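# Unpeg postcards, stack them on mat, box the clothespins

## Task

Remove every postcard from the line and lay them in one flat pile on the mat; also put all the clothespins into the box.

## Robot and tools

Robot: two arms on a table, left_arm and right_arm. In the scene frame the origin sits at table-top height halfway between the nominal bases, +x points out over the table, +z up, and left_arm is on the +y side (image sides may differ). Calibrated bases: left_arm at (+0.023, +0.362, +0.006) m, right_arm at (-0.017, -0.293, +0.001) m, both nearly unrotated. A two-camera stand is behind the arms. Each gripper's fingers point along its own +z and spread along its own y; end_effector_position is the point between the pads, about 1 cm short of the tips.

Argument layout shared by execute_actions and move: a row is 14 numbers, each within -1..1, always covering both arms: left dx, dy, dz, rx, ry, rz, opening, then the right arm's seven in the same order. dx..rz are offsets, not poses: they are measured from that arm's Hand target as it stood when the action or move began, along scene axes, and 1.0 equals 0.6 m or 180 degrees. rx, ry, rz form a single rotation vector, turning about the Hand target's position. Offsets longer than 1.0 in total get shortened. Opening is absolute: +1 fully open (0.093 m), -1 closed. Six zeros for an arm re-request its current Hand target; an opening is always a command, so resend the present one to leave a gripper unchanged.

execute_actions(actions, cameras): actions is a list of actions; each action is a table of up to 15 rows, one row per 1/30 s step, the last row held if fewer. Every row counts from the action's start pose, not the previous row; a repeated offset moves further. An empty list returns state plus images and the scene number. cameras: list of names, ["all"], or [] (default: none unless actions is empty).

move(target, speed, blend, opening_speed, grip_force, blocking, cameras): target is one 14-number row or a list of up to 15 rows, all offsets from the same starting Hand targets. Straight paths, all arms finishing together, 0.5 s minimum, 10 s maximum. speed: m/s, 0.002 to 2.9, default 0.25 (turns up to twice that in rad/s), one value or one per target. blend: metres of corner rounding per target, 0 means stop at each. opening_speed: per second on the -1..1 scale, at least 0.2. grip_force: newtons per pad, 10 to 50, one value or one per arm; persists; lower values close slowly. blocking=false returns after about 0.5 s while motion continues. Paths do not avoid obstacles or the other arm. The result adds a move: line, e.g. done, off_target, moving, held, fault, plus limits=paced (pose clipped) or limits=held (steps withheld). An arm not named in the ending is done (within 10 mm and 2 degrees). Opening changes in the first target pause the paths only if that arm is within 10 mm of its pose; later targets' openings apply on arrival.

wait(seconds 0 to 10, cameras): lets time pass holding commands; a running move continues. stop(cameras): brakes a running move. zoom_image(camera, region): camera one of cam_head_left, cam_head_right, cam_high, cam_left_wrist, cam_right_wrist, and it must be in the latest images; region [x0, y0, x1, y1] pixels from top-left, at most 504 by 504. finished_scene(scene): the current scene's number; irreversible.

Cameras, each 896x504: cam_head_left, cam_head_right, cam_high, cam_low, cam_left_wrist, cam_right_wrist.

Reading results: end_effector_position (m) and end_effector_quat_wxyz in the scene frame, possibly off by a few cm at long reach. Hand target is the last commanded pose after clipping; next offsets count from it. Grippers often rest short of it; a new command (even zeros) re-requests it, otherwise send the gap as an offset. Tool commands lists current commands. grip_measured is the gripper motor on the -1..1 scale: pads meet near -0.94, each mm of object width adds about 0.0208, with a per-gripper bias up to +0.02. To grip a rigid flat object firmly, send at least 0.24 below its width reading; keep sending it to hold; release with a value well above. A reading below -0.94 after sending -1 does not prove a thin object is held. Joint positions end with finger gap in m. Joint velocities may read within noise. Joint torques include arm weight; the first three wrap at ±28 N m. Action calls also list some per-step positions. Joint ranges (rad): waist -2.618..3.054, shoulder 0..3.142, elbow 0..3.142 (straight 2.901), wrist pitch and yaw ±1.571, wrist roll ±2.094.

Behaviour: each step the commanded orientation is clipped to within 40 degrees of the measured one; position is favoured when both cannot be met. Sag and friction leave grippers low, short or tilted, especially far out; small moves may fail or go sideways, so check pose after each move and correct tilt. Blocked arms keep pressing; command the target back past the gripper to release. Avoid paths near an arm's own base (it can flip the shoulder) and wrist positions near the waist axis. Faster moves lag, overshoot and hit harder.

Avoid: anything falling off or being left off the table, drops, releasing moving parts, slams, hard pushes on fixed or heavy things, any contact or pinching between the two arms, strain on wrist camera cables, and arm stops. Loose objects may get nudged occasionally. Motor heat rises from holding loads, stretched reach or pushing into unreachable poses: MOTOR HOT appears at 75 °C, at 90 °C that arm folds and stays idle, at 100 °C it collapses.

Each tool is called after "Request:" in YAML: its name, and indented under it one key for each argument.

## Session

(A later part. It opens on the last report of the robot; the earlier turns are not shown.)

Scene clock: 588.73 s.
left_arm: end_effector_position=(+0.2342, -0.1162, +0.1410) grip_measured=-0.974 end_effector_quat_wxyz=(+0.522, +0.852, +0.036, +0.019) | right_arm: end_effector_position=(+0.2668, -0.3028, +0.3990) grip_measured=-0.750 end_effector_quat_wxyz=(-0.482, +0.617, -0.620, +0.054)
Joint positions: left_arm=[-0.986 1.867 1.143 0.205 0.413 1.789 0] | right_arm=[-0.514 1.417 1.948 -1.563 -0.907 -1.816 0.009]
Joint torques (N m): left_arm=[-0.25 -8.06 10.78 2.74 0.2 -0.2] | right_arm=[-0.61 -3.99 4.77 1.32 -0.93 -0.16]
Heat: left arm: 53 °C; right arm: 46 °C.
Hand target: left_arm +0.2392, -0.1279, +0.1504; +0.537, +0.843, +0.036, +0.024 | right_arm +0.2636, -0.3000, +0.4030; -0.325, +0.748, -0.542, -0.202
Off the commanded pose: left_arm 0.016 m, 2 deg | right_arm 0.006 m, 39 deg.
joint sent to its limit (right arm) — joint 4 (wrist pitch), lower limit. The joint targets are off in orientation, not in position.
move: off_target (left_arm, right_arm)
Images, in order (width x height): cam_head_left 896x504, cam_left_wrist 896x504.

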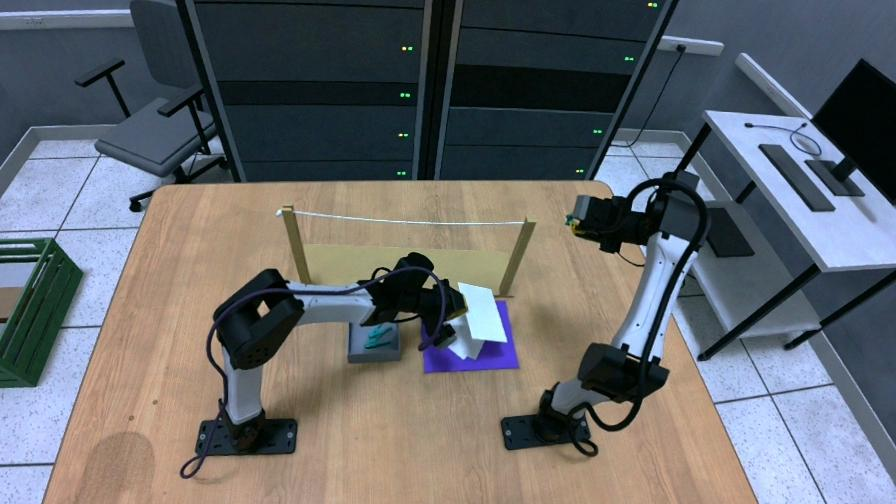

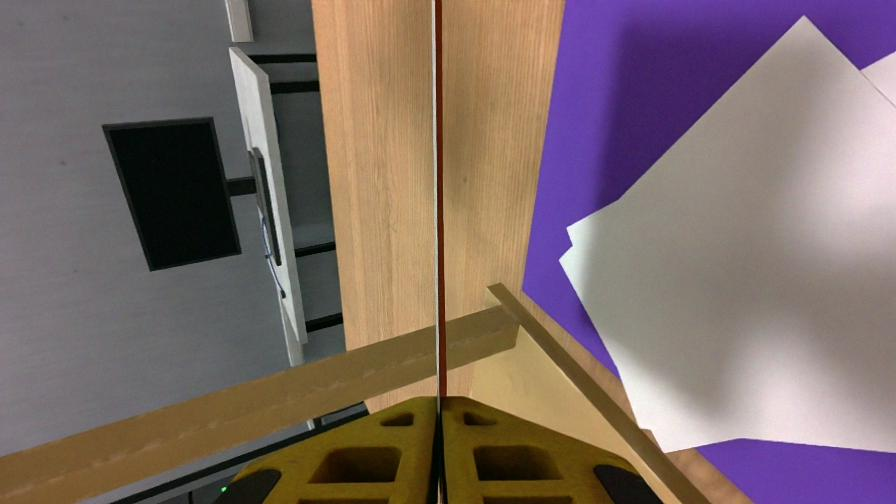

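Request:
move:
  target: [-0.05,0.008,-0.165,0,0,0,-1,0,0,0,0,0,0,-0.95]
  speed: 0.12
  cameras: ["cam_head_left","cam_high"]

Scene clock: 595.63 s.
left_arm: end_effector_position=(+0.2127, -0.1232, +0.0602) grip_measured=-0.974 end_effector_quat_wxyz=(+0.538, +0.842, +0.031, +0.029) | right_arm: end_effector_position=(+0.2668, -0.3028, +0.3990) grip_measured=-0.750 end_effector_quat_wxyz=(-0.482, +0.617, -0.620, +0.054)
Joint positions: left_arm=[-1.046 2.056 0.97 0.622 0.357 1.761 0] | right_arm=[-0.514 1.417 1.948 -1.563 -0.907 -1.816 0.009]
Joint torques (N m): left_arm=[-0.42 -8.59 5.22 2.8 0.17 -0.24] | right_arm=[-0.43 -3.95 4.62 1.28 -0.92 -0.17]
Heat: left arm: 53 °C; right arm: 45 °C.
Hand target: left_arm +0.2091, -0.1231, +0.0512; +0.537, +0.843, +0.035, +0.024 | right_arm +0.2636, -0.3000, +0.4030; -0.325, +0.748, -0.542, -0.202
Off the commanded pose: left_arm 0.009 m, 1 deg | right_arm 0.006 m, 39 deg.
joint sent to its limit (right arm) — joint 4 (wrist pitch), lower limit. The joint targets are off in orientation, not in position.
move: off_target (right_arm)
Images, in order (width x height): cam_head_left 896x504, cam_high 896x504.

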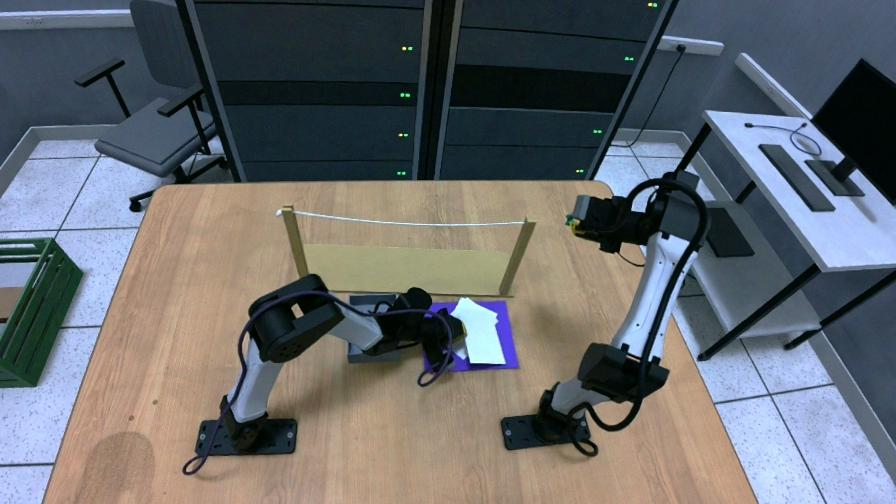

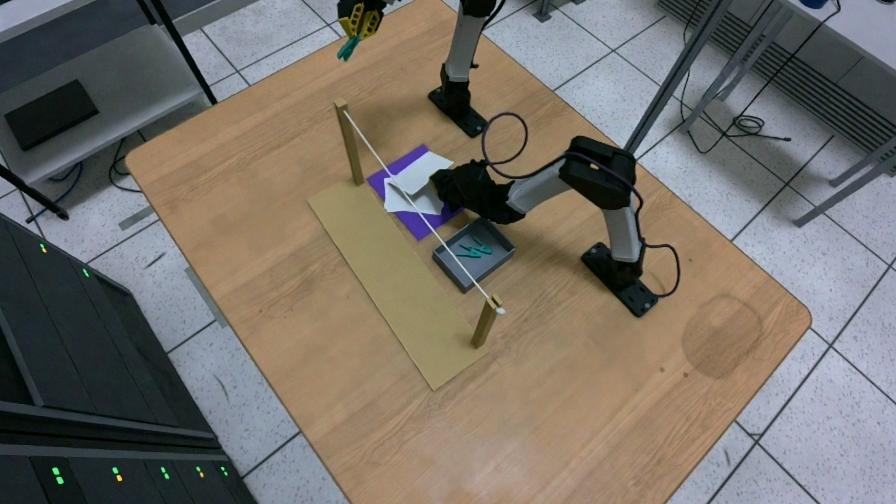

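Request:
move:
  target:
    - [0.04,0,0.0,0,0,0,-1,0,0,0,0,0,0,-0.95]
    - [0.04,0,-0.025,0,0,0,-1,0,0,0,0,0,0,-0.95]
    - [0.04,0,-0.025,0,0,0,-0.7,0,0,0,0,0,0,-0.95]
  speed: 0.06
  opening_speed: 0.5
  cameras: ["cam_head_left"]

Request:
move:
  target:
    - [0,0.13,0.01,0,0,0,-0.7,0,0,0,0,0,0,-0.95]
    - [0,0.18,0.3,0,0,0,-0.7,0,0,0,0,0,0,-0.95]
    - [0,0.58,0.45,0,0,0,-0.7,0,0,0,0,0,0,-0.95]
  speed: [0.08,0.25,0.3]
  blend: 0.01
  cameras: ["cam_head_left"]

Scene clock: 607.17 s.
left_arm: end_effector_position=(+0.2298, -0.1190, +0.0416) grip_measured=-0.702 end_effector_quat_wxyz=(+0.536, +0.843, +0.037, +0.028) | right_arm: end_effector_position=(+0.2668, -0.3028, +0.3990) grip_measured=-0.750 end_effector_quat_wxyz=(-0.482, +0.617, -0.620, +0.054)
Joint positions: left_arm=[-1.003 2.122 0.984 0.663 0.39 1.771 0.012] | right_arm=[-0.514 1.417 1.948 -1.563 -0.907 -1.816 0.009]
Joint torques (N m): left_arm=[0.55 -8.13 8.03 2.5 0.33 -0.08] | right_arm=[-0.64 -4.1 4.75 1.29 -0.89 -0.16]
Heat: left arm: 51 °C; right arm: 44 °C.
Hand target: left_arm +0.2332, -0.1231, +0.0364; +0.537, +0.843, +0.035, +0.024 | right_arm +0.2636, -0.3000, +0.4030; -0.325, +0.748, -0.542, -0.202
Off the commanded pose: left_arm 0.008 m, 0 deg | right_arm 0.006 m, 39 deg.
joint sent to its limit (right arm) — joint 4 (wrist pitch), lower limit. The joint targets are off in orientation, not in position.
move: off_target (right_arm)
Images, in order (width x height): cam_head_left 896x504.

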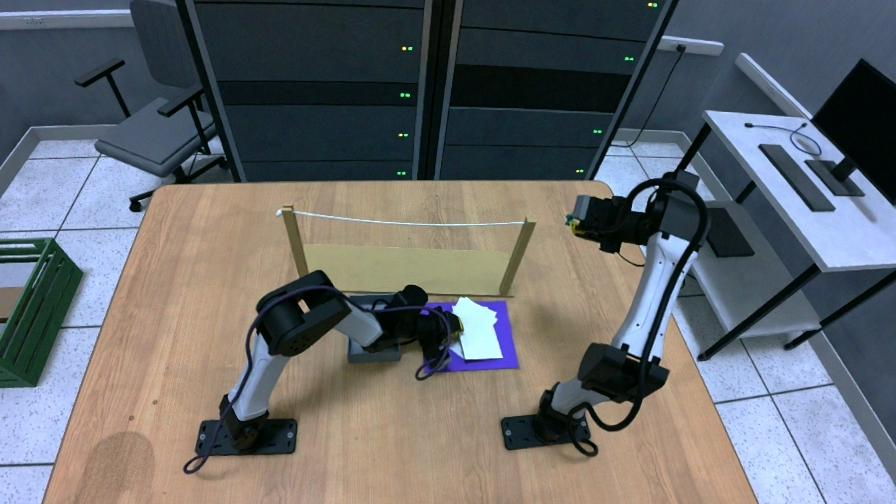

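Scene clock: 611.00 s.
left_arm: end_effector_position=(+0.2335, +0.2234, +0.3083) grip_measured=-0.702 end_effector_quat_wxyz=(+0.638, +0.747, +0.157, +0.102) | right_arm: end_effector_position=(+0.2668, -0.3028, +0.3990) grip_measured=-0.750 end_effector_quat_wxyz=(-0.482, +0.617, -0.620, +0.054)
Joint positions: left_arm=[0.147 0.846 0.846 -0.581 1.264 2.081 0.012] | right_arm=[-0.514 1.417 1.948 -1.563 -0.907 -1.816 0.009]
Joint torques (N m): left_arm=[0.8 -0.5 6 2.03 0.57 -0.04] | right_arm=[-0.51 -4.04 4.7 1.29 -0.92 -0.16]
Heat: left arm: 50 °C; right arm: 44 °C.
Hand target: left_arm +0.2333, +0.2249, +0.3064; +0.537, +0.843, +0.035, +0.024 | right_arm +0.2636, -0.3000, +0.4030; -0.325, +0.748, -0.542, -0.202
Off the commanded pose: left_arm 0.002 m, 23 deg | right_arm 0.006 m, 39 deg.
joint sent to its limit (left arm) — joint 6 (wrist roll), upper limit. The joint targets are off in orientation, not in position.
joint sent to its limit (right arm) — joint 4 (wrist pitch), lower limit. The joint targets are off in orientation, not in position.
move: off_target (left_arm, right_arm)
Images, in order (width x height): cam_head_left 896x504.

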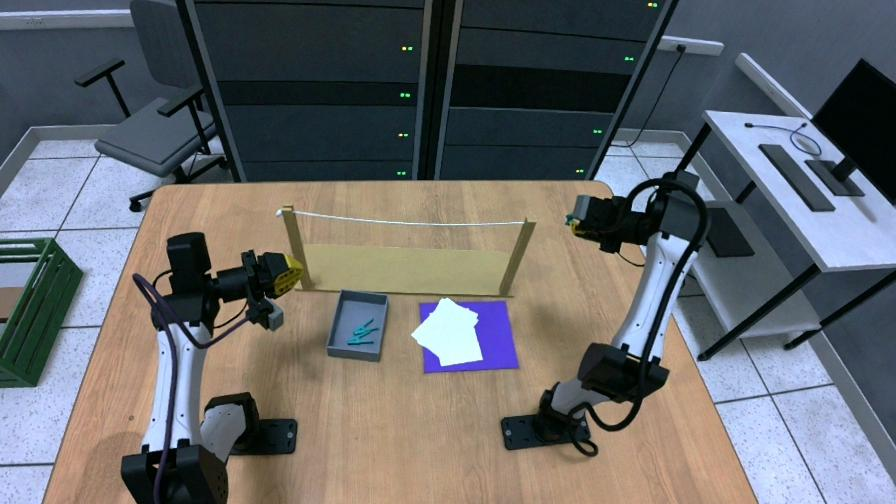

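Request:
move:
  target:
    - [0,0.35,0,0,0,0,-0.7,0,0.2,0,-0.0538,0.1012,-0.2683,-0.95]
    - [0,0.35,0,0,0,0,-0.7,-0.048,0.7,-0.222,-0.0538,0.1012,-0.2683,-0.95]
  speed: 0.25
  blend: 0.04
  cameras: ["cam_head_left","cam_right_wrist","cam_high"]

Scene clock: 629.30 s.
left_arm: end_effector_position=(+0.2368, +0.4381, +0.3083) grip_measured=-0.702 end_effector_quat_wxyz=(+0.530, +0.623, +0.345, +0.460) | right_arm: end_effector_position=(+0.2308, +0.1193, +0.2691) grip_measured=-0.750 end_effector_quat_wxyz=(+0.226, -0.456, +0.852, +0.124)
Joint positions: left_arm=[1.217 0.737 0.64 -0.205 1.526 2.081 0.012] | right_arm=[1.042 2.071 2.386 -1.365 0.023 0.048 0.009]
Joint torques (N m): left_arm=[0.75 0.4 6.06 1.97 0.64 -0.05] | right_arm=[-0.34 -8.17 8.72 1.45 0.11 0.2]
Heat: left arm: 48 °C; right arm: 44 °C.
Hand target: left_arm +0.2333, +0.4348, +0.3064; +0.557, +0.785, +0.170, +0.211 | right_arm +0.2348, +0.1200, +0.2698; +0.229, -0.446, +0.857, +0.120
Off the commanded pose: left_arm 0.005 m, 67 deg; orientation clipped | right_arm 0.004 m, 1 deg.
joint sent to its limit (left arm) — joint 5 (wrist yaw), upper limit; joint 6 (wrist roll), upper limit. The joint targets are off in orientation, not in position.
move: off_target (left_arm); limits=paced
Images, in order (width x height): cam_head_left 896x504, cam_high 896x504, cam_right_wrist 896x504.

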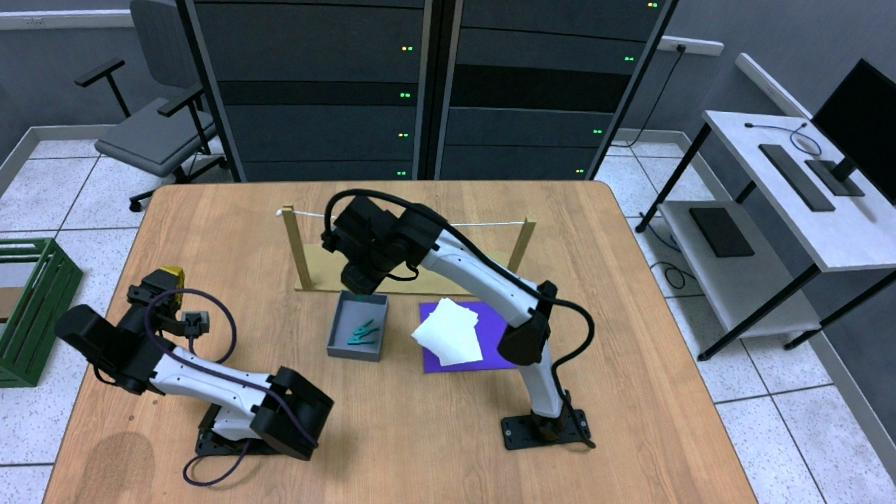

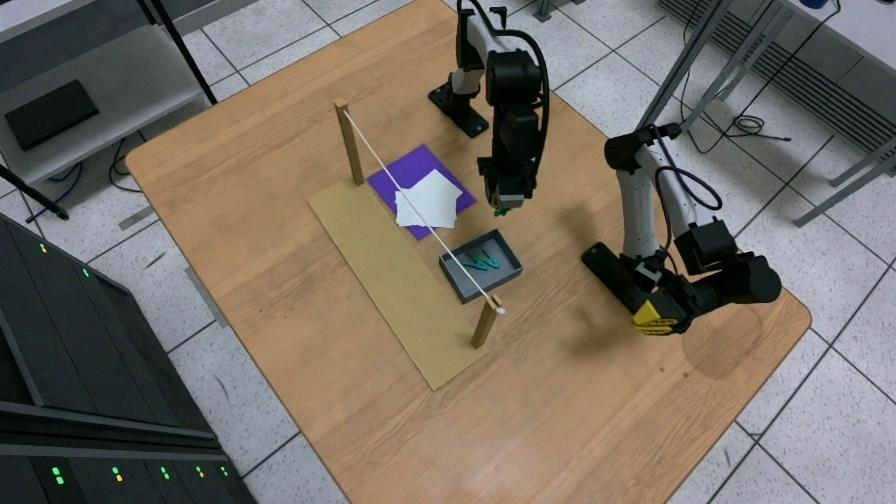

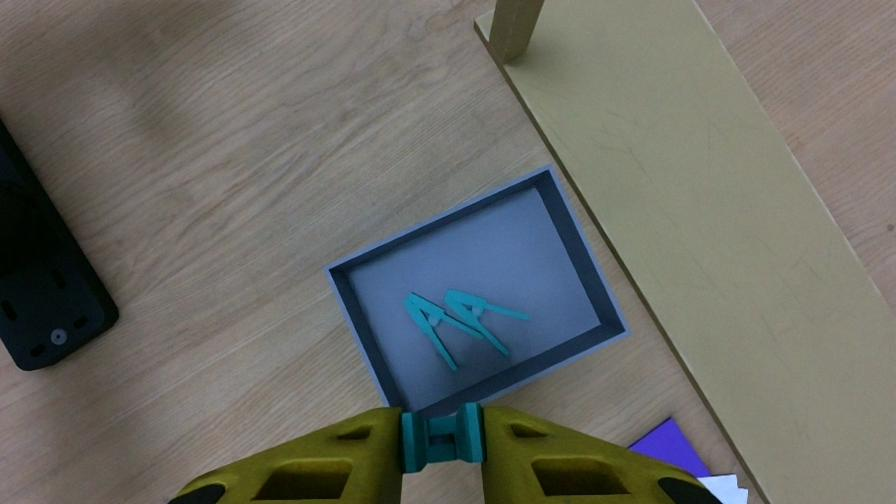

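Request:
move:
  target:
    - [0,0,0,0,0,0,-0.7,0.025,-0.025,-0.358,0,0,0,-0.95]
    - [0,0,0,0,0,0,-0.7,0.025,-0.025,-0.358,0,0,0,0.1]
  speed: 0.15
  opening_speed: 1.0
  cameras: ["cam_head_left","cam_right_wrist"]

Request:
move:
  target: [0,0,0,0,0,0,-0.7,0,0,0.36,0,0,0,0.1]
  speed: 0.15
  cameras: ["cam_head_left","cam_right_wrist"]

Scene clock: 643.00 s.
left_arm: end_effector_position=(+0.2368, +0.4381, +0.3084) grip_measured=-0.702 end_effector_quat_wxyz=(+0.530, +0.623, +0.345, +0.461) | right_arm: end_effector_position=(+0.2480, +0.1046, +0.0641) grip_measured=+0.098 end_effector_quat_wxyz=(+0.233, -0.442, +0.858, +0.119)
Joint positions: left_arm=[1.217 0.737 0.64 -0.204 1.526 2.081 0.012] | right_arm=[0.995 1.955 1.366 -0.452 0.023 0.033 0.05]
Joint torques (N m): left_arm=[0.69 0.35 6.05 1.98 0.64 -0.04] | right_arm=[-0.76 -7.42 6.48 1.71 -0.19 -0.08]
Heat: left arm: 47 °C; right arm: 44 °C.
Hand target: left_arm +0.2344, +0.4344, +0.3063; +0.538, +0.626, +0.330, +0.457 (not the last commanded pose) | right_arm +0.2498, +0.1051, +0.0551; +0.229, -0.446, +0.857, +0.120
Off the commanded pose: left_arm 0.005 m, 40 deg | right_arm 0.009 m, 1 deg.
joint sent to its limit (left arm) — joint 6 (wrist roll), upper limit.
move: off_target (left_arm)
Images, in order (width x height): cam_head_left 896x504, cam_right_wrist 896x504.

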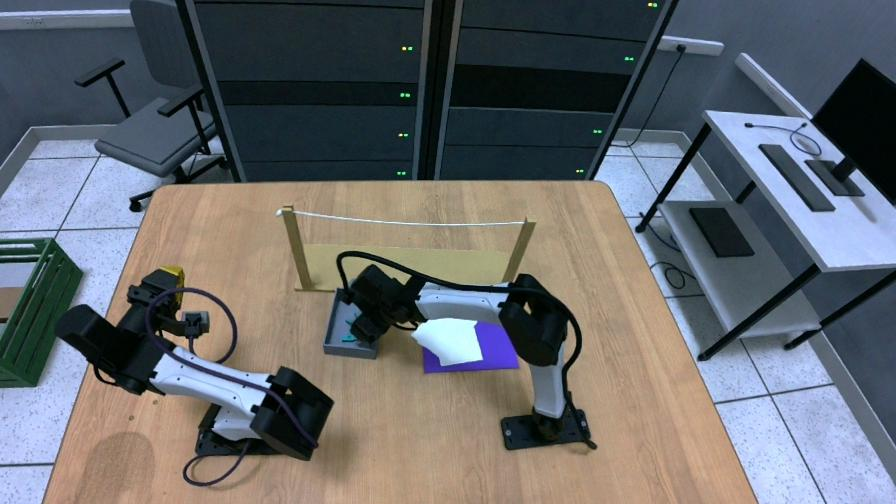

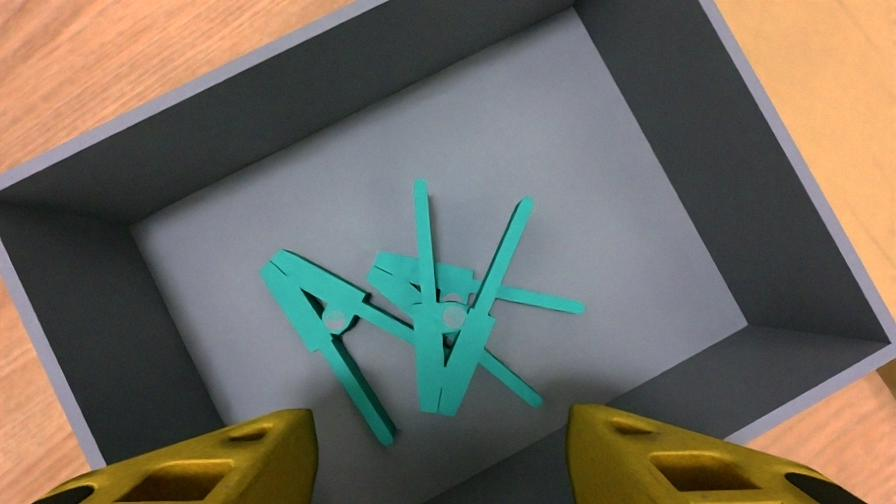

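Scene clock: 645.33 s.
left_arm: end_effector_position=(+0.2368, +0.4381, +0.3084) grip_measured=-0.702 end_effector_quat_wxyz=(+0.530, +0.623, +0.345, +0.461) | right_arm: end_effector_position=(+0.2480, +0.1046, +0.2714) grip_measured=+0.098 end_effector_quat_wxyz=(+0.233, -0.442, +0.858, +0.119)
Joint positions: left_arm=[1.217 0.737 0.64 -0.204 1.526 2.081 0.012] | right_arm=[0.995 2.045 2.35 -1.348 0.023 0.033 0.05]
Joint torques (N m): left_arm=[0.68 0.35 6.06 1.97 0.64 -0.04] | right_arm=[-0.81 -7.83 8.59 1.45 -0.14 -0.1]
Heat: left arm: 46 °C; right arm: 45 °C.
Hand target: left_arm +0.2344, +0.4344, +0.3063; +0.538, +0.626, +0.330, +0.457 | right_arm +0.2499, +0.1051, +0.2710; +0.229, -0.446, +0.857, +0.120
Off the commanded pose: left_arm 0.005 m, 2 deg | right_arm 0.002 m, 1 deg.
joint sent to its limit (left arm) — joint 6 (wrist roll), upper limit. The joint targets still meet the commanded pose.
move: done
Images, in order (width x height): cam_head_left 896x504, cam_right_wrist 896x504.

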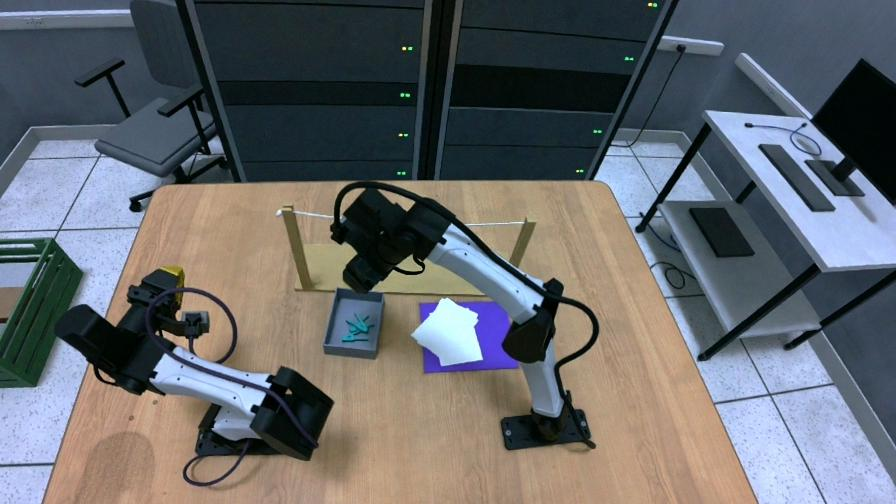

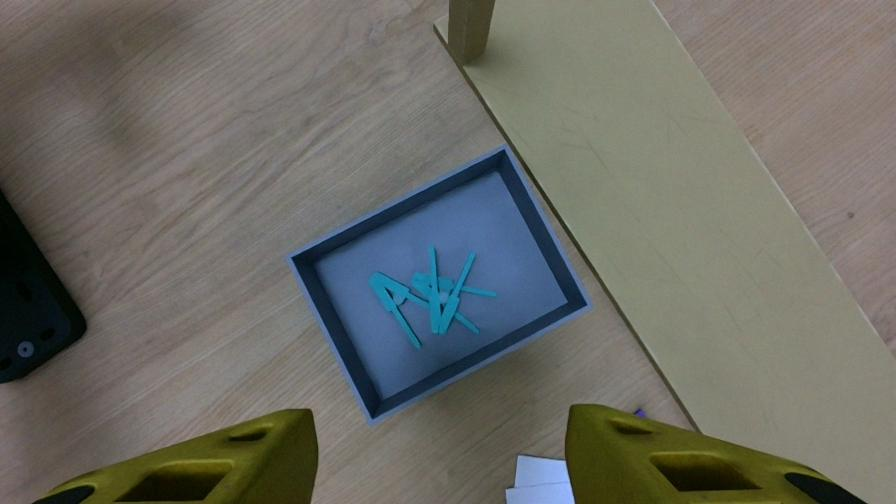

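Request:
move:
  target: [0,0,0,0,0,0,-0.7,-0.06,-0.43,-0.07,0,0,-0.139,-1]
  speed: 0.25
  cameras: ["cam_head_left","cam_right_wrist"]

Request:
zoom_image:
  camera: "cam_head_left"
  region: [380, 280, 540, 390]

Scene clock: 654.73 s.
left_arm: end_effector_position=(+0.2368, +0.4381, +0.3084) grip_measured=-0.702 end_effector_quat_wxyz=(+0.530, +0.623, +0.345, +0.461) | right_arm: end_effector_position=(+0.2151, -0.1536, +0.2292) grip_measured=-0.975 end_effector_quat_wxyz=(+0.250, -0.244, +0.935, +0.062)
Joint positions: left_arm=[1.217 0.737 0.64 -0.204 1.526 2.081 0.012] | right_arm=[0.565 1.153 1.25 -1.148 0.031 0.042 0]
Joint torques (N m): left_arm=[0.77 0.31 6.12 1.96 0.64 -0.04] | right_arm=[-0.44 -2.99 6.32 1.54 -0.25 -0.11]
Heat: left arm: 46 °C; right arm: 46 °C.
Hand target: left_arm +0.2344, +0.4344, +0.3063; +0.538, +0.626, +0.330, +0.457 | right_arm +0.2139, -0.1530, +0.2290; +0.250, -0.250, +0.933, +0.068
Off the commanded pose: left_arm 0.005 m, 2 deg | right_arm 0.001 m, 1 deg.
joint sent to its limit (left arm) — joint 6 (wrist roll), upper limit. The joint targets still meet the commanded pose.
move: done
Images, in order (width x height): cam_head_left 896x504, cam_right_wrist 896x504.

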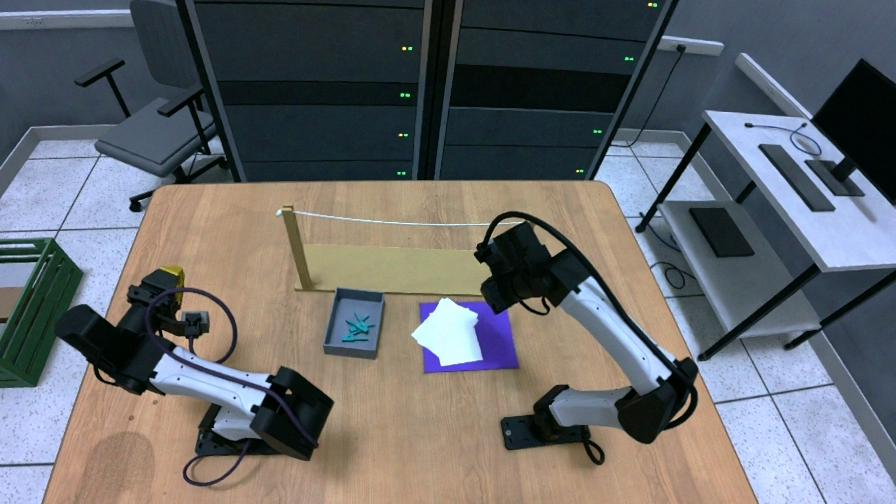

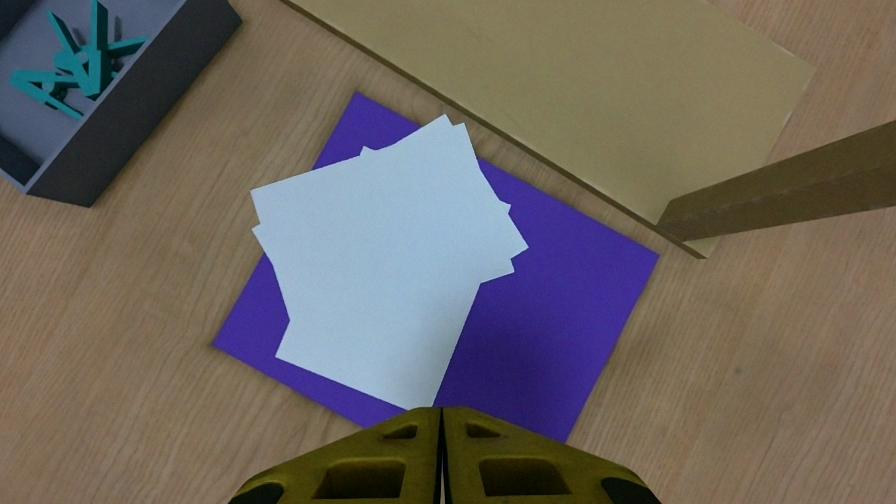

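Scaled by 3.150 from the camera's 896x504 image, which has a finer 1280x720 frame.

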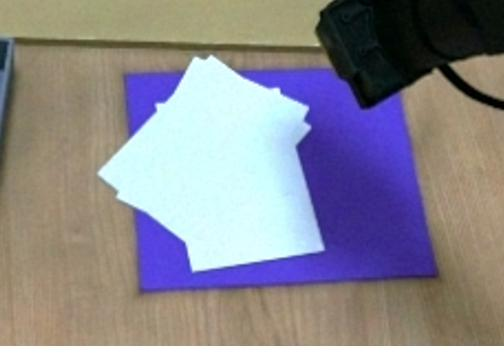

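Request:
move:
  target:
    - [0,0,0,0,0,0,-0.7,0.02,0.077,-0.29,0,0,0,-1]
    - [0,0,0,0,0,0,-0.7,0.02,0.077,-0.365,0,0,0,-1]
  speed: [0.15,0.03]
  cameras: ["cam_right_wrist"]

Scene clock: 666.03 s.
left_arm: end_effector_position=(+0.2368, +0.4381, +0.3084) grip_measured=-0.702 end_effector_quat_wxyz=(+0.530, +0.623, +0.345, +0.461) | right_arm: end_effector_position=(+0.2262, -0.1071, +0.0140) grip_measured=-0.975 end_effector_quat_wxyz=(+0.249, -0.256, +0.931, +0.069)
Joint positions: left_arm=[1.217 0.737 0.64 -0.204 1.526 2.081 0.012] | right_arm=[0.7 1.44 0.551 -0.163 0.078 0.138 0]
Joint torques (N m): left_arm=[0.61 0.44 5.97 1.97 0.66 -0.06] | right_arm=[0.44 -3.17 5.48 1.68 0.1 0.18]
Heat: left arm: 45 °C; right arm: 46 °C.
Hand target: left_arm +0.2344, +0.4344, +0.3063; +0.538, +0.626, +0.330, +0.457 | right_arm +0.2258, -0.1068, +0.0099; +0.250, -0.250, +0.933, +0.068
Off the commanded pose: left_arm 0.005 m, 2 deg | right_arm 0.004 m, 1 deg.
joint sent to its limit (left arm) — joint 6 (wrist roll), upper limit. The joint targets still meet the commanded pose.
move: done
Images, in order (width x height): cam_right_wrist 896x504.

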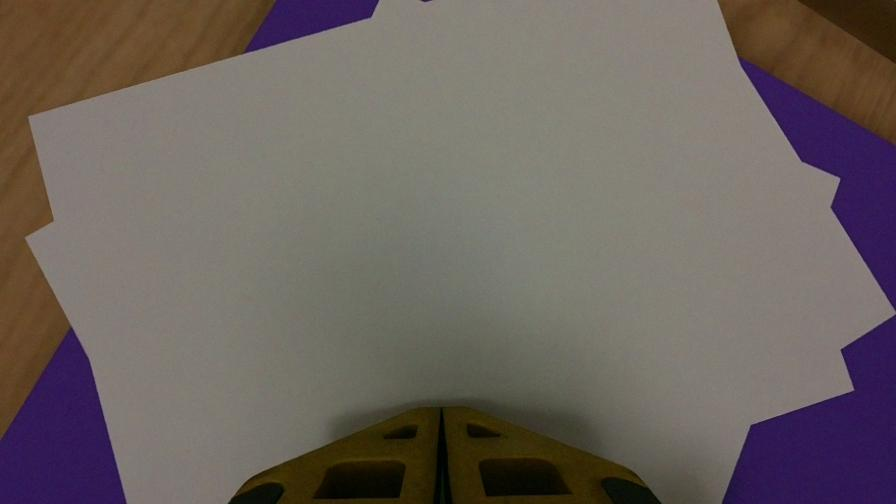

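Request:
move:
  target:
    - [0,0,0,0,0,0,-0.7,0,0,-0.02,0,0,0,-1]
    - [0,0,0,0,0,0,-0.7,0.0,-0.065,-0.02,0,0,0,-1]
    - [0,0,0,0,0,0,-0.7,0.0,-0.065,0.15,0,0,0,-1]
    - [0,0,0,0,0,0,-0.7,-0.02,-0.08,0.36,0,0,0,-1]
  speed: [0.03,0.04,0.08,0.2]
  cameras: ["cam_right_wrist"]

Scene clock: 675.93 s.
left_arm: end_effector_position=(+0.2368, +0.4381, +0.3084) grip_measured=-0.702 end_effector_quat_wxyz=(+0.530, +0.623, +0.345, +0.461) | right_arm: end_effector_position=(+0.2126, -0.1545, +0.2229) grip_measured=-0.975 end_effector_quat_wxyz=(+0.250, -0.246, +0.934, +0.067)
Joint positions: left_arm=[1.217 0.737 0.64 -0.204 1.526 2.081 0.012] | right_arm=[0.559 1.132 1.21 -1.125 0.017 0.034 0]
Joint torques (N m): left_arm=[0.59 0.43 6.09 1.97 0.64 -0.05] | right_arm=[-0.72 -1.65 8.88 1.44 -0.11 -0.1]
Heat: left arm: 45 °C; right arm: 46 °C.
Hand target: left_arm +0.2344, +0.4344, +0.3063; +0.538, +0.626, +0.330, +0.457 | right_arm +0.2138, -0.1547, +0.2260; +0.250, -0.250, +0.933, +0.068
Off the commanded pose: left_arm 0.005 m, 2 deg | right_arm 0.003 m, 0 deg.
joint sent to its limit (left arm) — joint 6 (wrist roll), upper limit. The joint targets still meet the commanded pose.
move: done
Images, in order (width x height): cam_right_wrist 896x504.

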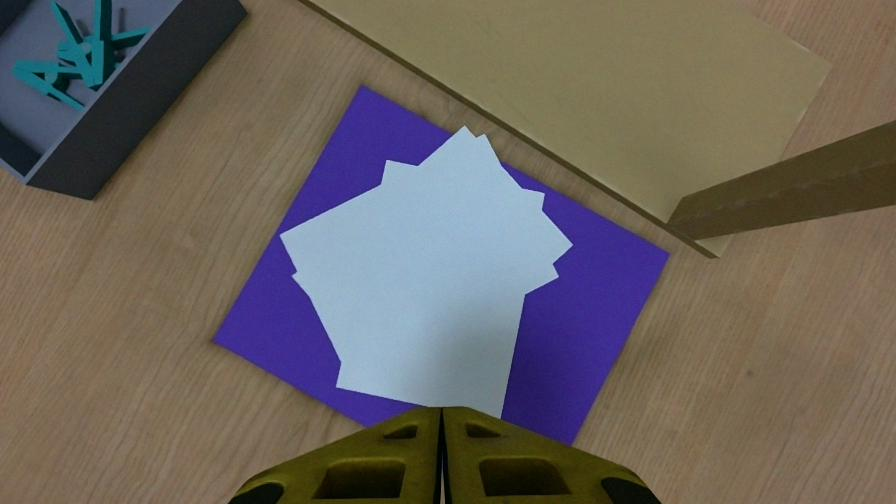

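Excellent.

Request:
finished_scene:
  scene: 2

The scene is finished: the task was done.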